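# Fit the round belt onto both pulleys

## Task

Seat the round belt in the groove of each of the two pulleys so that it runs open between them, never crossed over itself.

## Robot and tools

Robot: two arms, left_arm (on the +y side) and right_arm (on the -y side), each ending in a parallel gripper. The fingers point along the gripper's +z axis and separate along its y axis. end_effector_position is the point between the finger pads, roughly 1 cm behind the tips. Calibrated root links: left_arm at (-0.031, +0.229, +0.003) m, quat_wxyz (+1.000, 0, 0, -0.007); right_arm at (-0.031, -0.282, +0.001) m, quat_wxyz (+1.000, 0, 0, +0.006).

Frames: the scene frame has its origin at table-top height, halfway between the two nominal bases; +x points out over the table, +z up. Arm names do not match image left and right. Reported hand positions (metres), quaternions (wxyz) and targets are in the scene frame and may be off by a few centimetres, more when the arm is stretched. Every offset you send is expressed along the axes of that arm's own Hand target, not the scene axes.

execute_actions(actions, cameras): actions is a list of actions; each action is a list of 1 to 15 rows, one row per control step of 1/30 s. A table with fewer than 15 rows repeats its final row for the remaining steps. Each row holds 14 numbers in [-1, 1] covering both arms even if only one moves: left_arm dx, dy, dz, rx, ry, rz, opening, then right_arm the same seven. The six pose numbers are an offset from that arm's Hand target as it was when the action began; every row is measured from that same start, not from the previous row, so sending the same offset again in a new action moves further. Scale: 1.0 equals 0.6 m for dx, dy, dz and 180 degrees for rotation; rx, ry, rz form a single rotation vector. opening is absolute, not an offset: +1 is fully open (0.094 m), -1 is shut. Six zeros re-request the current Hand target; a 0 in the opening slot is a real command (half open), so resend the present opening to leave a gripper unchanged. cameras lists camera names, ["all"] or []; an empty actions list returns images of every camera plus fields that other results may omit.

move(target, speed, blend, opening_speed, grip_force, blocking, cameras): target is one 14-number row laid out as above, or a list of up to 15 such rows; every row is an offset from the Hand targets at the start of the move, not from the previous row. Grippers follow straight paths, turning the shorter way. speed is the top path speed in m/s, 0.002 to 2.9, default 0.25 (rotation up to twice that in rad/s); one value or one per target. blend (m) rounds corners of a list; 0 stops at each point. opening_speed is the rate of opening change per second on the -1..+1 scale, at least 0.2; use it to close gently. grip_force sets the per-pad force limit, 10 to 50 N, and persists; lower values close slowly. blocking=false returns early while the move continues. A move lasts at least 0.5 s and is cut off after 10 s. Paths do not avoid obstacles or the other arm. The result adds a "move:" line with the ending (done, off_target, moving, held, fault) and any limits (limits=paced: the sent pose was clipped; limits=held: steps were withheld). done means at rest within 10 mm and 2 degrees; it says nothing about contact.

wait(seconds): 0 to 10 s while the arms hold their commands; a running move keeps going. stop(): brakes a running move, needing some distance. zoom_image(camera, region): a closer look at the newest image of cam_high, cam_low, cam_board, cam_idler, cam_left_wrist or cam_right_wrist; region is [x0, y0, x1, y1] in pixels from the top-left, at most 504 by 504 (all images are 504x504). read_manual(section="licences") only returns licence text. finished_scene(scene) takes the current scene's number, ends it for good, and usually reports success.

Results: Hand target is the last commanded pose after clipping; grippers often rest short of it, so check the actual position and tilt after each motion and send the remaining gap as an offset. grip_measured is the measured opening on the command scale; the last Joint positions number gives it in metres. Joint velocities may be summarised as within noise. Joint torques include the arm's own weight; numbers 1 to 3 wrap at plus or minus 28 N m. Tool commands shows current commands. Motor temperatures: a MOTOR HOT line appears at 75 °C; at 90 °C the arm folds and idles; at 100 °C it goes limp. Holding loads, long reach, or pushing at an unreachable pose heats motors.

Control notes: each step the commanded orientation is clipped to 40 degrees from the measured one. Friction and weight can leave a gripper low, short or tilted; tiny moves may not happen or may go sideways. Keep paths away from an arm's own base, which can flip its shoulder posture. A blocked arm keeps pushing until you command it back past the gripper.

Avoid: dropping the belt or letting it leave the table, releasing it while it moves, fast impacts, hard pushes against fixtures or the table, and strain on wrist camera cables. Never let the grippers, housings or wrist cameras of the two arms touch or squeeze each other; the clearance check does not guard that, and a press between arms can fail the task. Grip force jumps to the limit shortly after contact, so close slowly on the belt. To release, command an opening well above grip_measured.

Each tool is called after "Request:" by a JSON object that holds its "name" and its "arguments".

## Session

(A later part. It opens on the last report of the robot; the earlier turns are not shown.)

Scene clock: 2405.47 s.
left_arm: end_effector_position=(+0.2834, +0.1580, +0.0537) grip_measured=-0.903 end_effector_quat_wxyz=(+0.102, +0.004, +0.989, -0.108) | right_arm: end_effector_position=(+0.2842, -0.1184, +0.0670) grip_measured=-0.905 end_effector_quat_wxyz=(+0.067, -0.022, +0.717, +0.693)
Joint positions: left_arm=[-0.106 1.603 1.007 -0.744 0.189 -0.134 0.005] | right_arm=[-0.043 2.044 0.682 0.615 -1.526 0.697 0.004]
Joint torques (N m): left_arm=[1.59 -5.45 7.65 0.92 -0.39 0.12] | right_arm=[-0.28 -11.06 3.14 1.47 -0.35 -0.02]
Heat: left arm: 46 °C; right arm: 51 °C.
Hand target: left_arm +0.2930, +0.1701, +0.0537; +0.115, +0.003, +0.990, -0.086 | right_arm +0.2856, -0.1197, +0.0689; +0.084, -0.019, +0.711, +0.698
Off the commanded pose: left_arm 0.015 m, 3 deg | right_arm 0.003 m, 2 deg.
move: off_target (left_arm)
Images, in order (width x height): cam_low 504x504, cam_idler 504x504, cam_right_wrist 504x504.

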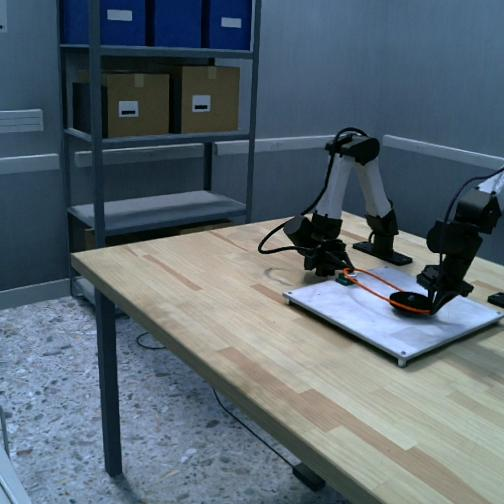

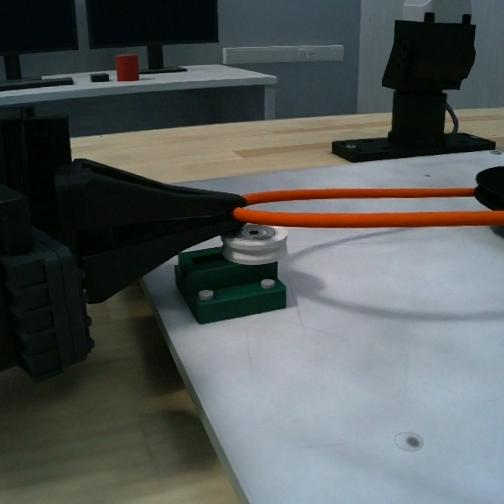

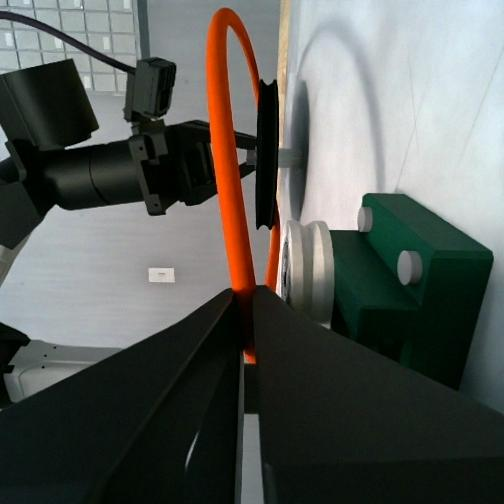

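Request:
{"name": "move", "arguments": {"target": [0.0015,0.003,0.0107,0,-0.012,0,-0.96,0,0,0,0,0,0,-0.96], "speed": 0.05, "cameras": ["cam_low","cam_right_wrist"]}}

Request:
{"name": "zoom_image", "arguments": {"camera": "cam_right_wrist", "region": [180, 20, 320, 300]}}

Request:
{"name": "zoom_image", "arguments": {"camera": "cam_low", "region": [380, 270, 450, 330]}}

Scene clock: 2423.03 s.
left_arm: end_effector_position=(+0.2885, +0.1576, +0.0472) grip_measured=-0.903 end_effector_quat_wxyz=(+0.119, +0.006, +0.987, -0.110) | right_arm: end_effector_position=(+0.2844, -0.1184, +0.0669) grip_measured=-0.905 end_effector_quat_wxyz=(+0.067, -0.022, +0.718, +0.693)
Joint positions: left_arm=[-0.105 1.603 0.97 -0.672 0.189 -0.134 0.005] | right_arm=[-0.043 2.044 0.682 0.615 -1.525 0.697 0.004]
Joint torques (N m): left_arm=[1.48 -6.79 5.78 1.05 -0.44 0.06] | right_arm=[-0.36 -11.3 3.41 1.31 -0.39 -0.11]
Heat: left arm: 46 °C; right arm: 52 °C.
Hand target: left_arm +0.2936, +0.1707, +0.0470; +0.134, +0.002, +0.987, -0.086 | right_arm +0.2856, -0.1200, +0.0690; +0.076, -0.026, +0.718, +0.691 (not the last commanded pose)
Off the commanded pose: left_arm 0.014 m, 3 deg | right_arm 0.003 m, 2 deg.
move: off_target (left_arm)
Images, in order (width x height): cam_low 504x504, cam_right_wrist 504x504.

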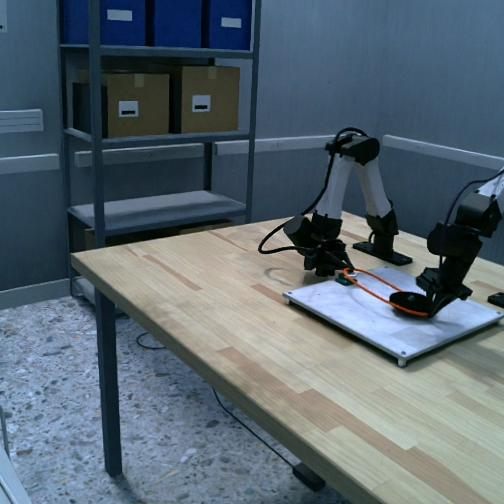

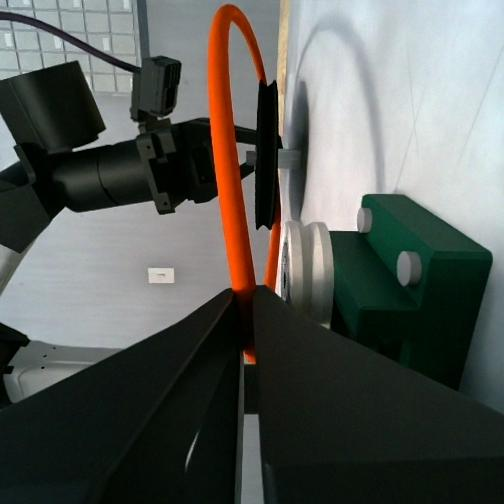

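Scaled by 1.800 from the camera's 504x504 image, which has a finer 720x720 frame.

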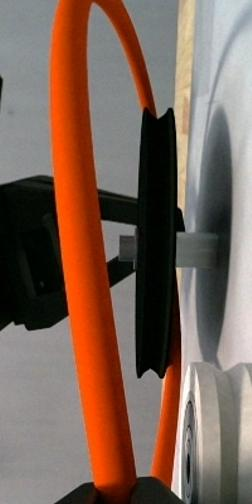

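Scaled by 7.200 from the camera's 504x504 image, which has a finer 720x720 frame.

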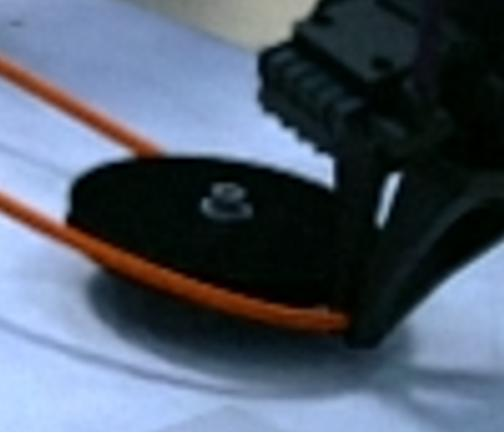

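Request:
{"name": "move", "arguments": {"target": [0,-0.001,-0.002,0,0.028,0,-0.96,0,0.002,0.008,0,0,0,-0.96], "speed": 0.05, "cameras": ["cam_low","cam_right_wrist","cam_idler"]}}

Request:
{"name": "zoom_image", "arguments": {"camera": "cam_right_wrist", "region": [180, 20, 320, 300]}}

Request:
{"name": "zoom_image", "arguments": {"camera": "cam_idler", "region": [304, 100, 504, 300]}}

Scene clock: 2439.37 s.
left_arm: end_effector_position=(+0.2895, +0.1580, +0.0486) grip_measured=-0.903 end_effector_quat_wxyz=(+0.092, +0.008, +0.990, -0.108) | right_arm: end_effector_position=(+0.2857, -0.1145, +0.0679) grip_measured=-0.905 end_effector_quat_wxyz=(+0.066, -0.024, +0.720, +0.691)
Joint positions: left_arm=[-0.101 1.65 1.04 -0.751 0.195 -0.12 0.005] | right_arm=[-0.03 2.044 0.682 0.652 -1.514 0.733 0.004]
Joint torques (N m): left_arm=[1.59 -5.55 8.38 0.55 -0.37 0.11] | right_arm=[0.08 -11.33 2.71 1.44 -0.38 -0.07]
Heat: left arm: 46 °C; right arm: 52 °C.
Hand target: left_arm +0.2933, +0.1704, +0.0483; +0.090, +0.005, +0.992, -0.086 | right_arm +0.2858, -0.1151, +0.0700; +0.077, -0.026, +0.718, +0.691
Off the commanded pose: left_arm 0.013 m, 3 deg | right_arm 0.002 m, 1 deg.
move: off_target (left_arm)
Images, in order (width x height): cam_low 504x504, cam_idler 504x504, cam_right_wrist 504x504.

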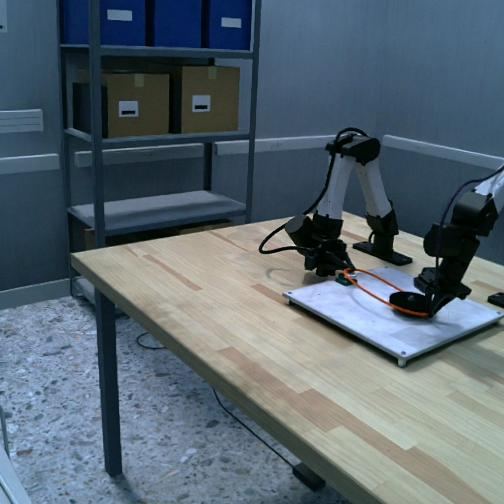

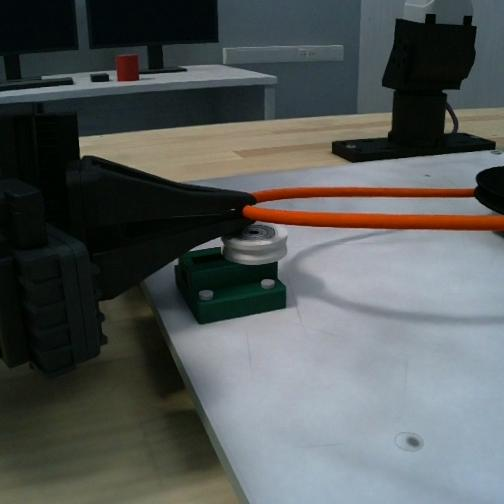

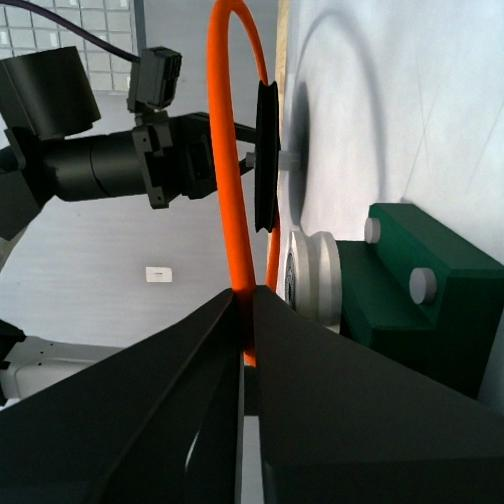

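Scaled by 1.800 from the camera's 504x504 image, which has a finer 720x720 frame.

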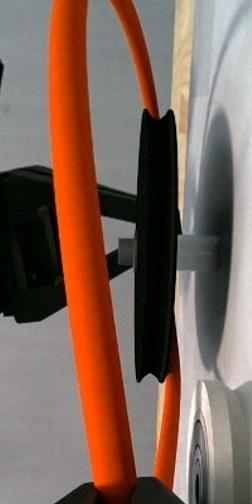

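Scaled by 2.520 from the camera's 504x504 image, which has a finer 720x720 frame.

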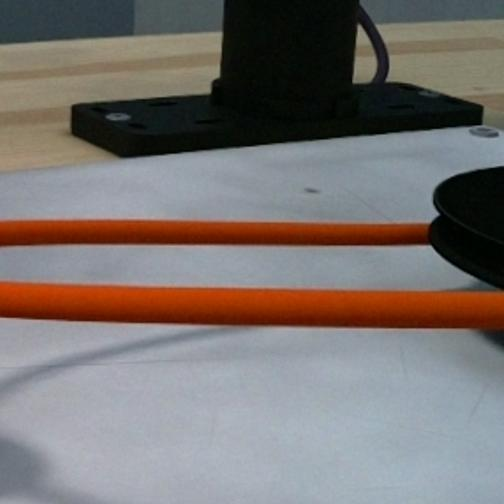

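Request:
{"name": "move", "arguments": {"target": [0,0,0,0,0,0,-0.96,0.0005,0.0158,0.026,0,0,0,-0.96], "speed": 0.05, "cameras": ["cam_low","cam_right_wrist","cam_idler","cam_left_wrist"]}}

Request:
{"name": "zoom_image", "arguments": {"camera": "cam_right_wrist", "region": [180, 20, 320, 300]}}

Request:
{"name": "zoom_image", "arguments": {"camera": "cam_idler", "region": [304, 100, 504, 300]}}

Scene clock: 2449.77 s.
left_arm: end_effector_position=(+0.2881, +0.1604, +0.0481) grip_measured=-0.903 end_effector_quat_wxyz=(+0.088, +0.006, +0.990, -0.107) | right_arm: end_effector_position=(+0.2853, -0.0997, +0.0801) grip_measured=-0.905 end_effector_quat_wxyz=(+0.070, -0.028, +0.720, +0.689)
Joint positions: left_arm=[-0.095 1.65 1.04 -0.759 0.193 -0.117 0.005] | right_arm=[0.018 2.048 0.628 1.018 -1.47 1.03 0.004]
Joint torques (N m): left_arm=[0.96 -5.48 8.38 0.64 -0.36 0.06] | right_arm=[0.49 -9.65 2.84 1.64 -0.18 -0.06]
Heat: left arm: 45 °C; right arm: 52 °C.
Hand target: left_arm +0.2933, +0.1704, +0.0483; +0.090, +0.005, +0.992, -0.086 | right_arm +0.2853, -0.0993, +0.0789; +0.077, -0.026, +0.718, +0.691
Off the commanded pose: left_arm 0.011 m, 2 deg | right_arm 0.001 m, 1 deg.
move: off_target (left_arm)
Images, in order (width x height): cam_low 504x504, cam_idler 504x504, cam_left_wrist 504x504, cam_right_wrist 504x504.

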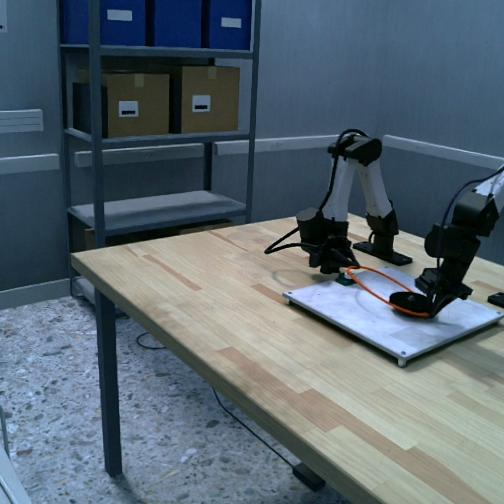

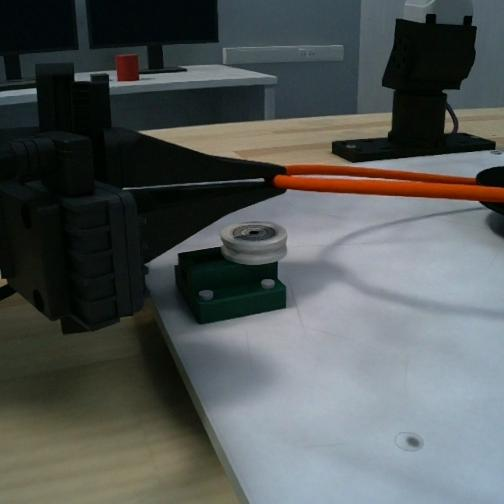

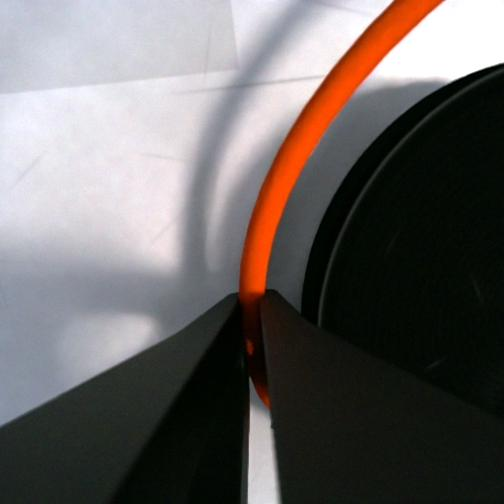

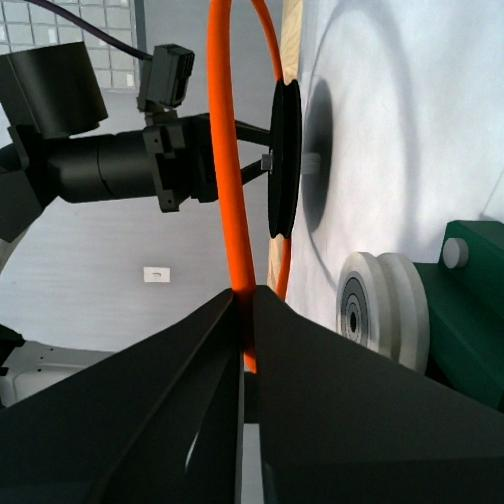

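Scaled by 1.800 from the camera's 504x504 image, which has a finer 720x720 frame.

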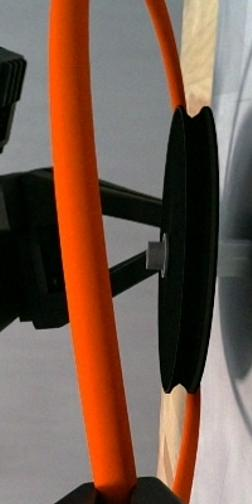

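Scaled by 2.520 from the camera's 504x504 image, which has a finer 720x720 frame.

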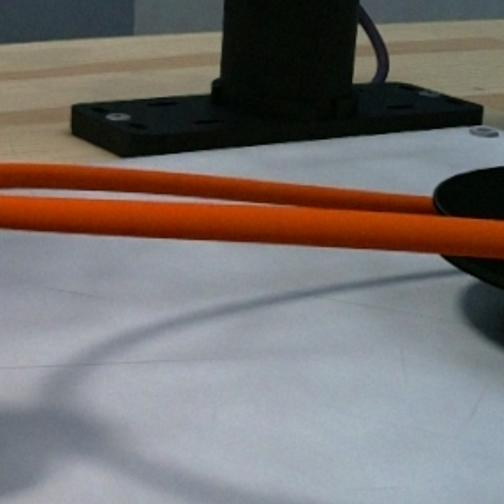

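Request:
{"name": "move", "arguments": {"target": [[0,0,0,0,0,0,-0.96,-0.0004,-0.0185,-0.03,0,0,0,-0.96],[0,-0.011,0.002,0,0,0,-0.96,-0.001,-0.026,-0.0577,0,0,0,-0.96]], "speed": 0.05, "cameras": ["cam_low","cam_right_wrist","cam_idler","cam_left_wrist"]}}

Request:
{"name": "zoom_image", "arguments": {"camera": "cam_right_wrist", "region": [180, 20, 320, 300]}}

Request:
{"name": "zoom_image", "arguments": {"camera": "cam_idler", "region": [304, 100, 504, 300]}}

Request:
{"name": "zoom_image", "arguments": {"camera": "cam_low", "region": [380, 270, 450, 330]}}

Scene clock: 2463.37 s.
left_arm: end_effector_position=(+0.2876, +0.1574, +0.0483) grip_measured=-0.903 end_effector_quat_wxyz=(+0.088, +0.006, +0.990, -0.107) | right_arm: end_effector_position=(+0.2801, -0.1249, +0.0638) grip_measured=-0.905 end_effector_quat_wxyz=(+0.075, -0.024, +0.711, +0.699)
Joint positions: left_arm=[-0.105 1.65 1.041 -0.76 0.191 -0.128 0.005] | right_arm=[-0.066 2.091 0.628 0.88 -1.549 0.847 0.004]
Joint torques (N m): left_arm=[-0.35 -5.33 8.49 0.66 -0.39 -0.05] | right_arm=[-2.24 -10.28 3.82 1.17 -0.37 -0.18]
Heat: left arm: 44 °C; right arm: 53 °C.
Hand target: left_arm +0.2933, +0.1636, +0.0482; +0.090, +0.005, +0.992, -0.086 | right_arm +0.2855, -0.1344, +0.0647; +0.077, -0.026, +0.718, +0.691
Off the commanded pose: left_arm 0.009 m, 2 deg | right_arm 0.011 m, 1 deg.
joint sent to its limit (right arm) — joint 5 (wrist yaw), lower limit. The joint targets still meet the commanded pose.
move: off_target (right_arm)
Images, in order (width x height): cam_low 504x504, cam_idler 504x504, cam_left_wrist 504x504, cam_right_wrist 504x504.

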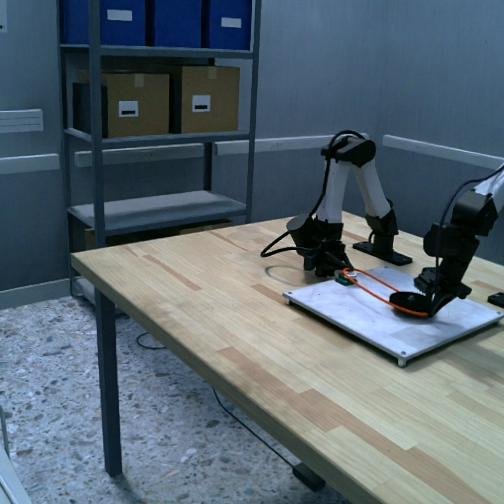

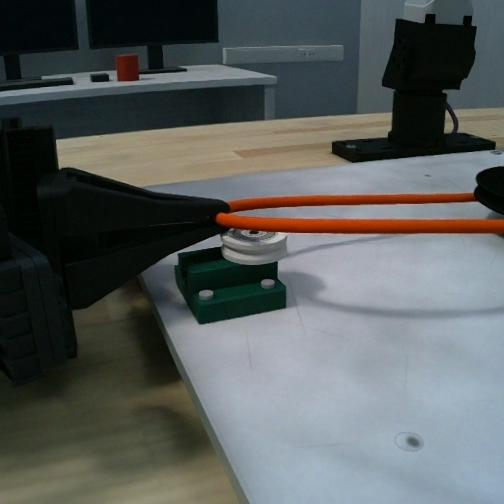

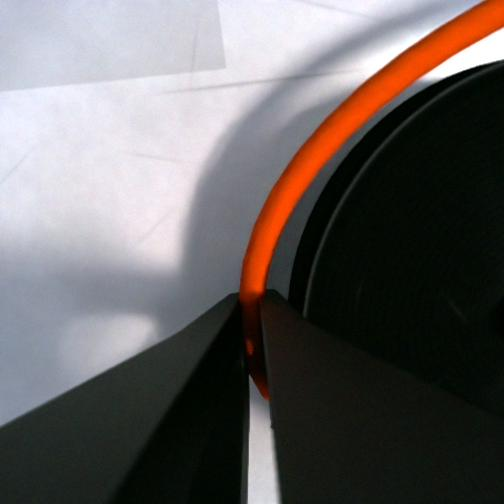

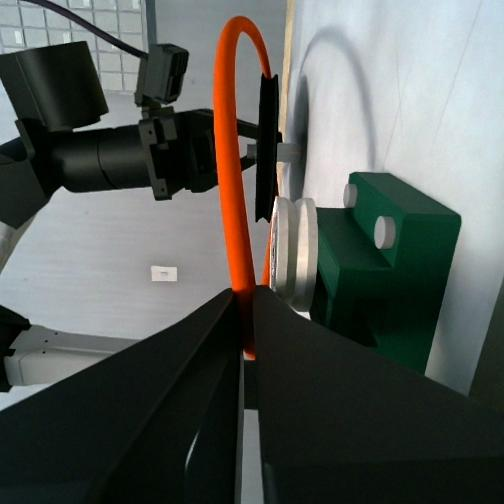

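Scaled by 1.800 from the camera's 504x504 image, which has a finer 720x720 frame.

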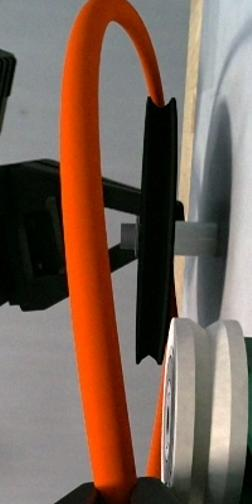

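Scaled by 2.520 from the camera's 504x504 image, which has a finer 720x720 frame.

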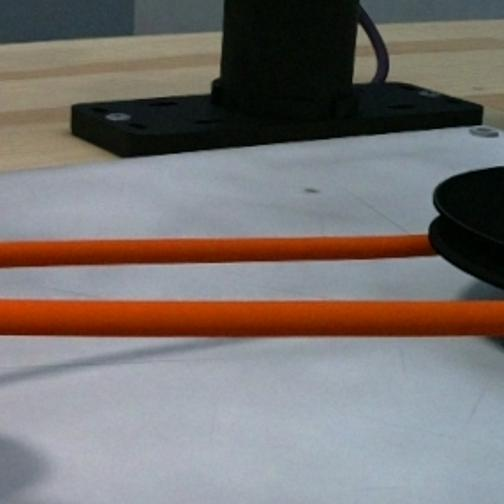

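Scaled by 7.200 from the camera's 504x504 image, which has a finer 720x720 frame.

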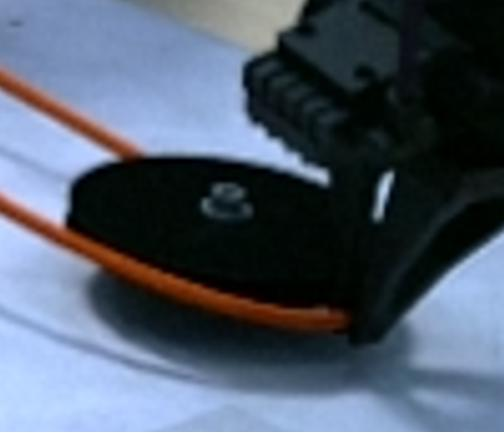

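Request:
{"name": "move", "arguments": {"target": [-0.0026,-0.0023,-0.0128,0,0,0,-0.96,0,0,0,0,0,0,-0.96], "speed": 0.05, "cameras": ["cam_low","cam_right_wrist","cam_idler","cam_left_wrist"]}}

Request:
{"name": "zoom_image", "arguments": {"camera": "cam_right_wrist", "region": [180, 20, 320, 300]}}

Request:
{"name": "zoom_image", "arguments": {"camera": "cam_idler", "region": [304, 100, 504, 300]}}

Request:
{"name": "zoom_image", "arguments": {"camera": "cam_low", "region": [380, 270, 450, 330]}}

Scene clock: 2474.83 s.
left_arm: end_effector_position=(+0.2865, +0.1576, +0.0514) grip_measured=-0.903 end_effector_quat_wxyz=(+0.083, +0.005, +0.991, -0.105) | right_arm: end_effector_position=(+0.2791, -0.1249, +0.0636) grip_measured=-0.905 end_effector_quat_wxyz=(+0.074, -0.026, +0.710, +0.700)
Joint positions: left_arm=[-0.107 1.65 1.056 -0.785 0.188 -0.129 0.005] | right_arm=[-0.066 2.091 0.628 0.871 -1.553 0.836 0.004]
Joint torques (N m): left_arm=[-0.25 -6.13 9.14 0.61 -0.35 -0.06] | right_arm=[-2.15 -10.65 3.95 1.14 -0.38 -0.17]
Heat: left arm: 45 °C; right arm: 53 °C.
Hand target: left_arm +0.2934, +0.1637, +0.0561; +0.090, +0.005, +0.992, -0.086 | right_arm +0.2856, -0.1344, +0.0647; +0.077, -0.026, +0.718, +0.691
Off the commanded pose: left_arm 0.010 m, 2 deg | right_arm 0.012 m, 1 deg.
joint sent to its limit (right arm) — joint 5 (wrist yaw), lower limit. The joint targets still meet the commanded pose.
move: off_target (right_arm)
Images, in order (width x height): cam_low 504x504, cam_idler 504x504, cam_left_wrist 504x504, cam_right_wrist 504x504.

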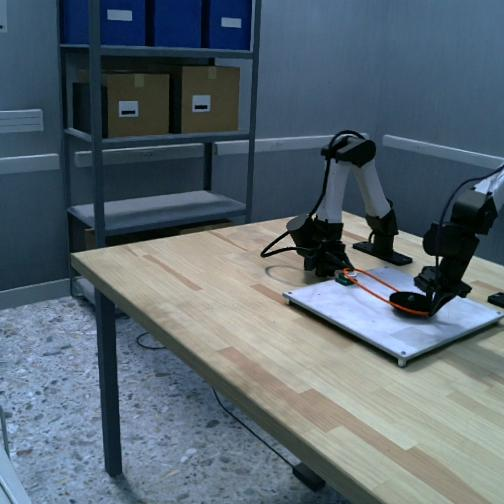

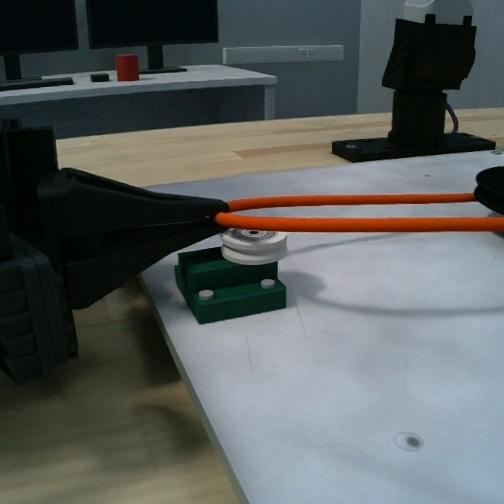

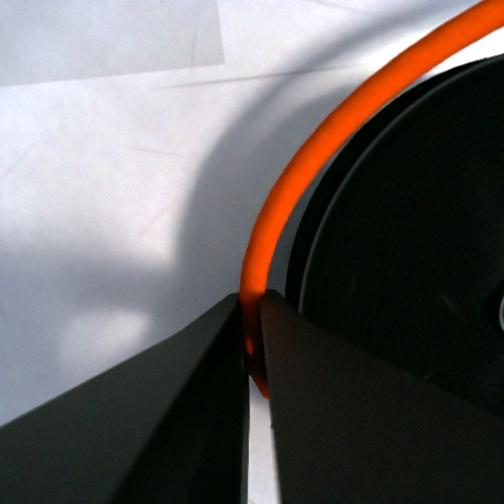

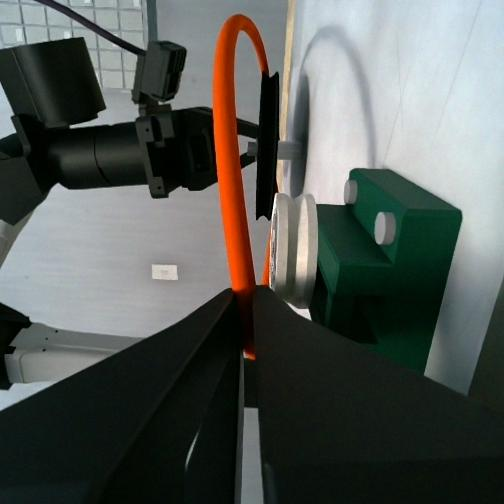

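Scaled by 1.800 from the camera's 504x504 image, which has a finer 720x720 frame.

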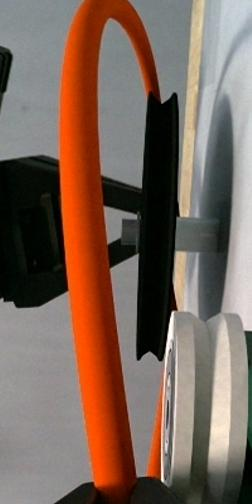

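Scaled by 2.520 from the camera's 504x504 image, which has a finer 720x720 frame.

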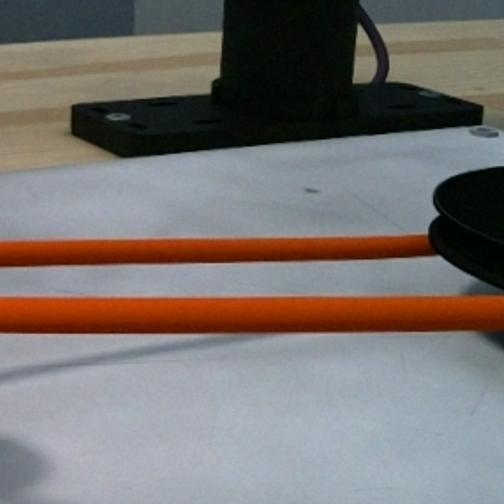

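Scaled by 7.200 from the camera's 504x504 image, which has a finer 720x720 frame.

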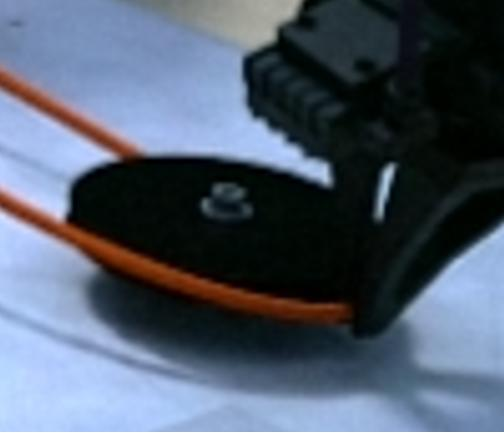

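Request:
{"name": "move", "arguments": {"target": [-0.0023,-0.003,-0.011,0,0.01,0,-0.96,0,0,0,0,0,0,-0.96], "speed": 0.05, "cameras": ["cam_low","cam_right_wrist","cam_idler","cam_left_wrist"]}}

Request:
{"name": "zoom_image", "arguments": {"camera": "cam_right_wrist", "region": [180, 20, 320, 300]}}

Request:
{"name": "zoom_image", "arguments": {"camera": "cam_idler", "region": [304, 100, 504, 300]}}

Request:
{"name": "zoom_image", "arguments": {"camera": "cam_low", "region": [380, 270, 450, 330]}}

Scene clock: 2486.53 s.
left_arm: end_effector_position=(+0.2837, +0.1576, +0.0545) grip_measured=-0.903 end_effector_quat_wxyz=(+0.060, +0.004, +0.993, -0.101) | right_arm: end_effector_position=(+0.2791, -0.1249, +0.0635) grip_measured=-0.905 end_effector_quat_wxyz=(+0.074, -0.026, +0.710, +0.700)
Joint positions: left_arm=[-0.108 1.674 1.104 -0.855 0.187 -0.129 0.005] | right_arm=[-0.066 2.091 0.628 0.87 -1.553 0.835 0.004]
Joint torques (N m): left_arm=[0.09 -6.72 9.81 0.53 -0.32 -0.01] | right_arm=[-2.37 -10.58 4.18 1.12 -0.38 -0.21]
Heat: left arm: 45 °C; right arm: 53 °C.
Hand target: left_arm +0.2936, +0.1630, +0.0631; +0.075, +0.007, +0.994, -0.085 | right_arm +0.2856, -0.1344, +0.0647; +0.077, -0.026, +0.718, +0.691
Off the commanded pose: left_arm 0.014 m, 2 deg | right_arm 0.012 m, 1 deg.
joint sent to its limit (right arm) — joint 5 (wrist yaw), lower limit. The joint targets still meet the commanded pose.
move: off_target (left_arm, right_arm)
Images, in order (width x height): cam_low 504x504, cam_idler 504x504, cam_left_wrist 504x504, cam_right_wrist 504x504.

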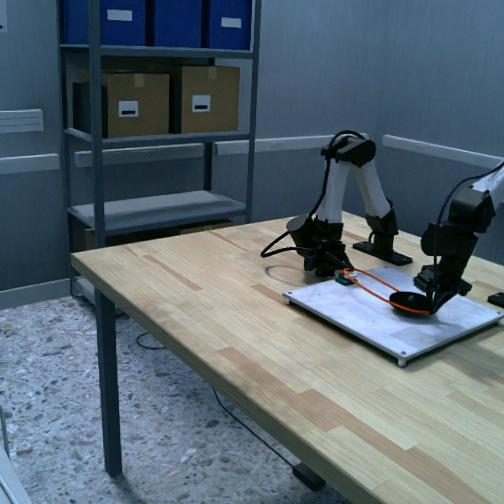

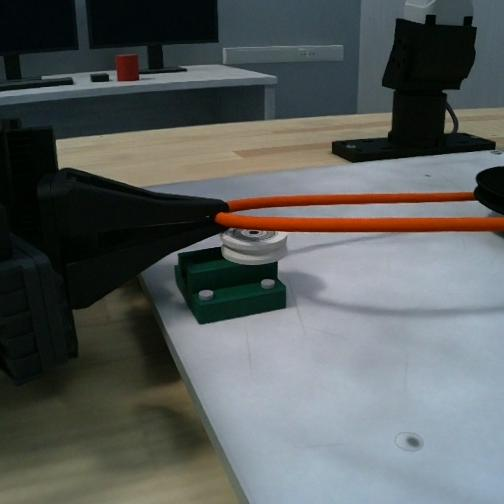

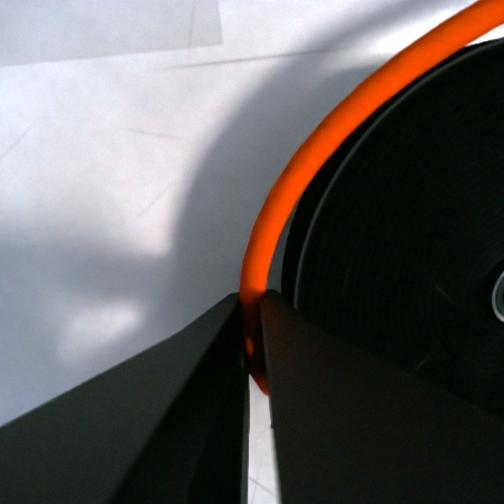

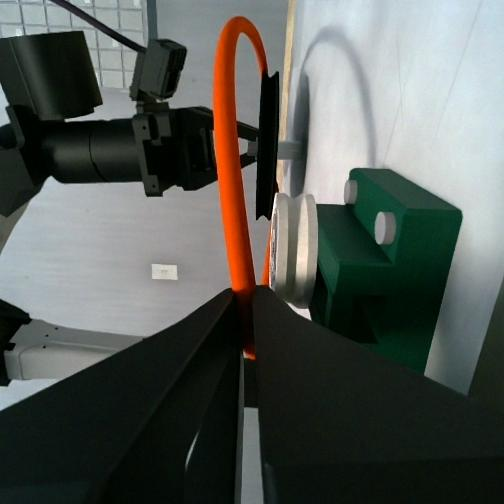

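Scaled by 1.800 from the camera's 504x504 image, which has a finer 720x720 frame.

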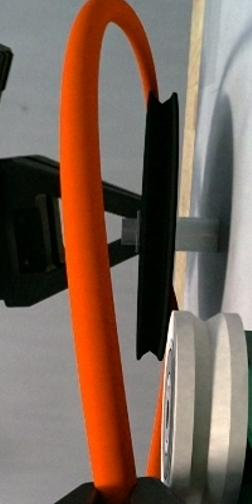

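Scaled by 2.520 from the camera's 504x504 image, which has a finer 720x720 frame.

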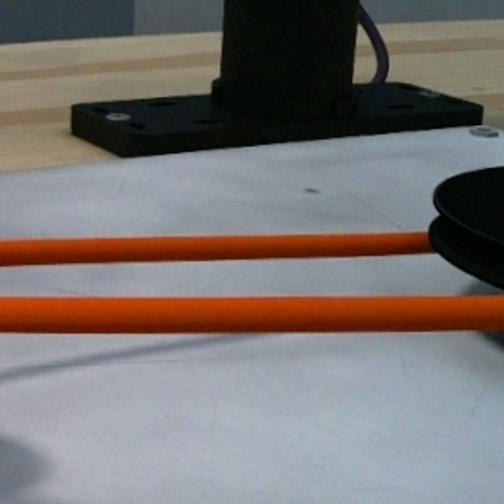

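Scaled by 7.200 from the camera's 504x504 image, which has a finer 720x720 frame.

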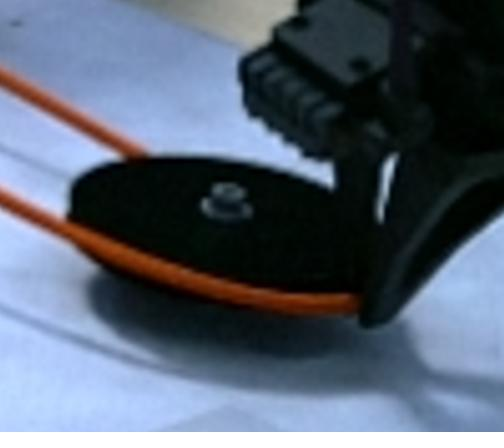

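Request:
{"name": "move", "arguments": {"target": [-0.0013,-0.0015,-0.0065,0,0.01,0,-0.96,0,0,0,0,0,0,-0.96], "speed": 0.05, "cameras": ["cam_low","cam_right_wrist","cam_idler","cam_left_wrist"]}}

Request:
{"name": "zoom_image", "arguments": {"camera": "cam_right_wrist", "region": [180, 20, 320, 300]}}

Request:
{"name": "zoom_image", "arguments": {"camera": "cam_low", "region": [380, 270, 450, 330]}}

Scene clock: 2495.73 s.
left_arm: end_effector_position=(+0.2827, +0.1578, +0.0566) grip_measured=-0.903 end_effector_quat_wxyz=(+0.042, +0.002, +0.994, -0.099) | right_arm: end_effector_position=(+0.2787, -0.1248, +0.0635) grip_measured=-0.905 end_effector_quat_wxyz=(+0.073, -0.026, +0.710, +0.700)
Joint positions: left_arm=[-0.108 1.7 1.147 -0.91 0.187 -0.129 0.005] | right_arm=[-0.066 2.091 0.628 0.867 -1.554 0.834 0.004]
Joint torques (N m): left_arm=[0.14 -7.16 10.06 0.41 -0.28 0.07] | right_arm=[-2.28 -10.65 3.99 1.16 -0.33 -0.16]
Heat: left arm: 47 °C; right arm: 53 °C.
Hand target: left_arm +0.2938, +0.1628, +0.0672; +0.059, +0.008, +0.995, -0.085 | right_arm +0.2856, -0.1344, +0.0647; +0.077, -0.026, +0.718, +0.691
Off the commanded pose: left_arm 0.016 m, 3 deg | right_arm 0.012 m, 1 deg.
joint read past its limit (right arm) — joint 5 (wrist yaw), lower limit.
joint sent to its limit (right arm) — joint 5 (wrist yaw), lower limit. The joint targets still meet the commanded pose.
move: off_target (left_arm, right_arm)
Images, in order (width x height): cam_low 504x504, cam_idler 504x504, cam_left_wrist 504x504, cam_right_wrist 504x504.

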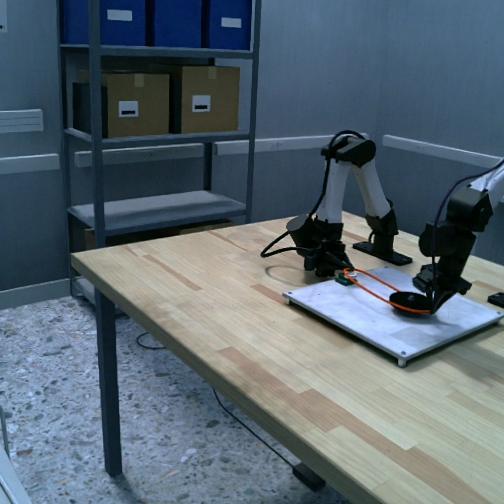

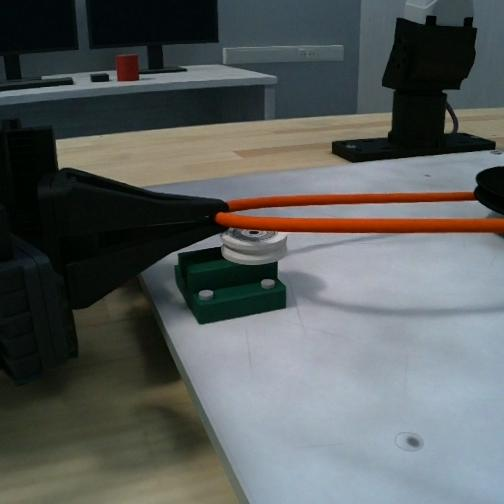

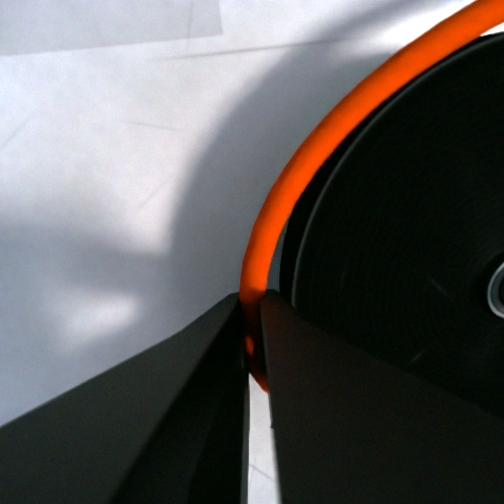

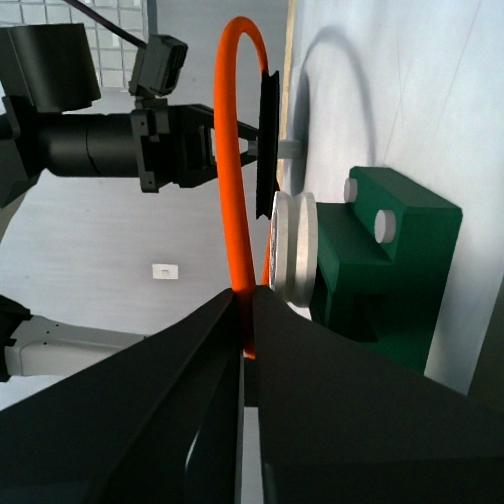

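Scaled by 1.800 from the camera's 504x504 image, which has a finer 720x720 frame.

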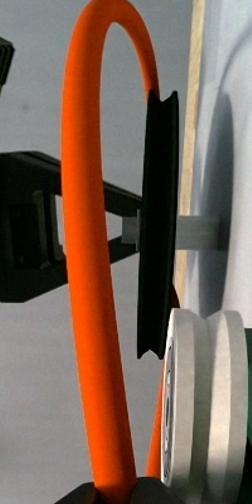

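Scaled by 7.200 from the camera's 504x504 image, which has a finer 720x720 frame.

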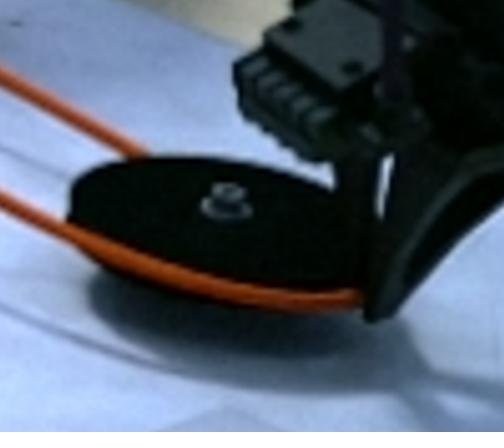

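Request:
{"name": "move", "arguments": {"target": [0.001,0.016,0.01,0,0,0,-0.96,0.001,0.026,0.0577,0,0,0,-0.96], "speed": 0.05, "cameras": ["cam_low","cam_right_wrist","cam_idler","cam_left_wrist"]}}

Request:
{"name": "zoom_image", "arguments": {"camera": "cam_right_wrist", "region": [180, 20, 320, 300]}}

Request:
{"name": "zoom_image", "arguments": {"camera": "cam_idler", "region": [304, 100, 504, 300]}}

Scene clock: 2513.23 s.
left_arm: end_effector_position=(+0.2840, +0.1636, +0.0567) grip_measured=-0.903 end_effector_quat_wxyz=(+0.044, +0.006, +0.994, -0.099) | right_arm: end_effector_position=(+0.2850, -0.0993, +0.0809) grip_measured=-0.905 end_effector_quat_wxyz=(+0.071, -0.028, +0.719, +0.691)
Joint positions: left_arm=[-0.089 1.7 1.147 -0.91 0.189 -0.102 0.005] | right_arm=[0.019 2.06 0.621 1.081 -1.47 1.072 0.004]
Joint torques (N m): left_arm=[0.95 -6.52 8.16 0.65 -0.25 0.07] | right_arm=[0.29 -9.36 2.84 1.59 -0.13 -0.03]
Heat: left arm: 48 °C; right arm: 53 °C.
Hand target: left_arm +0.2941, +0.1712, +0.0597; +0.059, +0.008, +0.995, -0.085 | right_arm +0.2852, -0.0992, +0.0789; +0.077, -0.026, +0.718, +0.691
Off the commanded pose: left_arm 0.013 m, 2 deg | right_arm 0.002 m, 1 deg.
move: off_target (left_arm)
Images, in order (width x height): cam_low 504x504, cam_idler 504x504, cam_left_wrist 504x504, cam_right_wrist 504x504.

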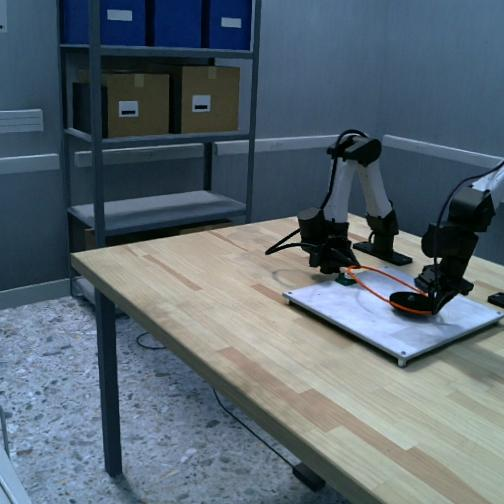

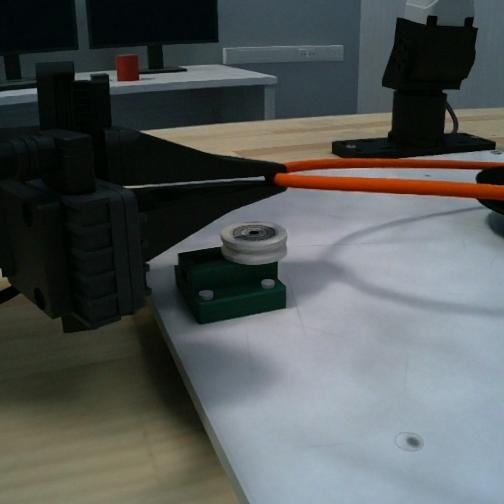

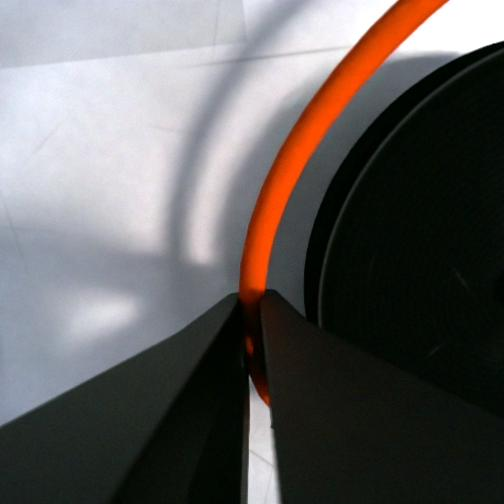

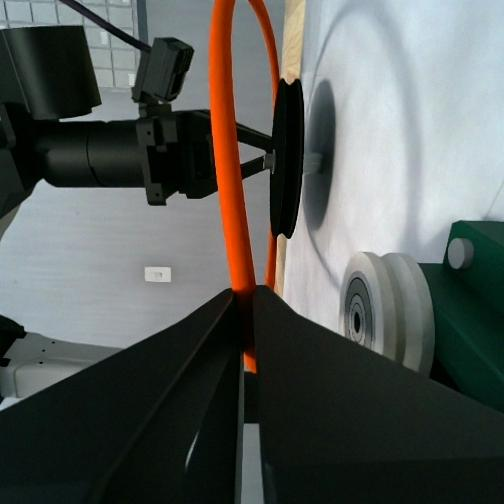

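Scaled by 1.800 from the camera's 504x504 image, which has a finer 720x720 frame.

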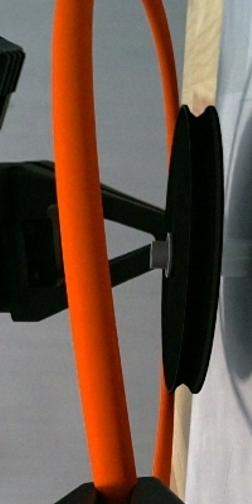

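Scaled by 2.520 from the camera's 504x504 image, which has a finer 720x720 frame.

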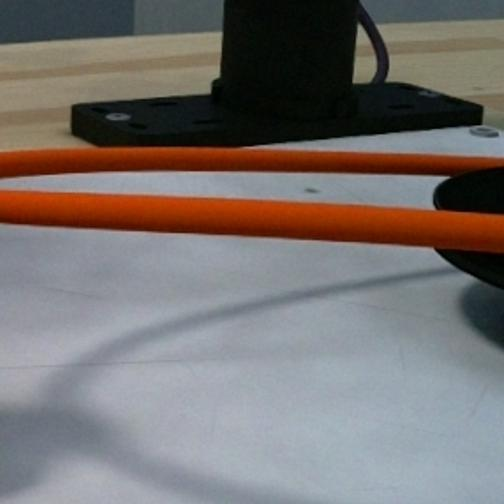

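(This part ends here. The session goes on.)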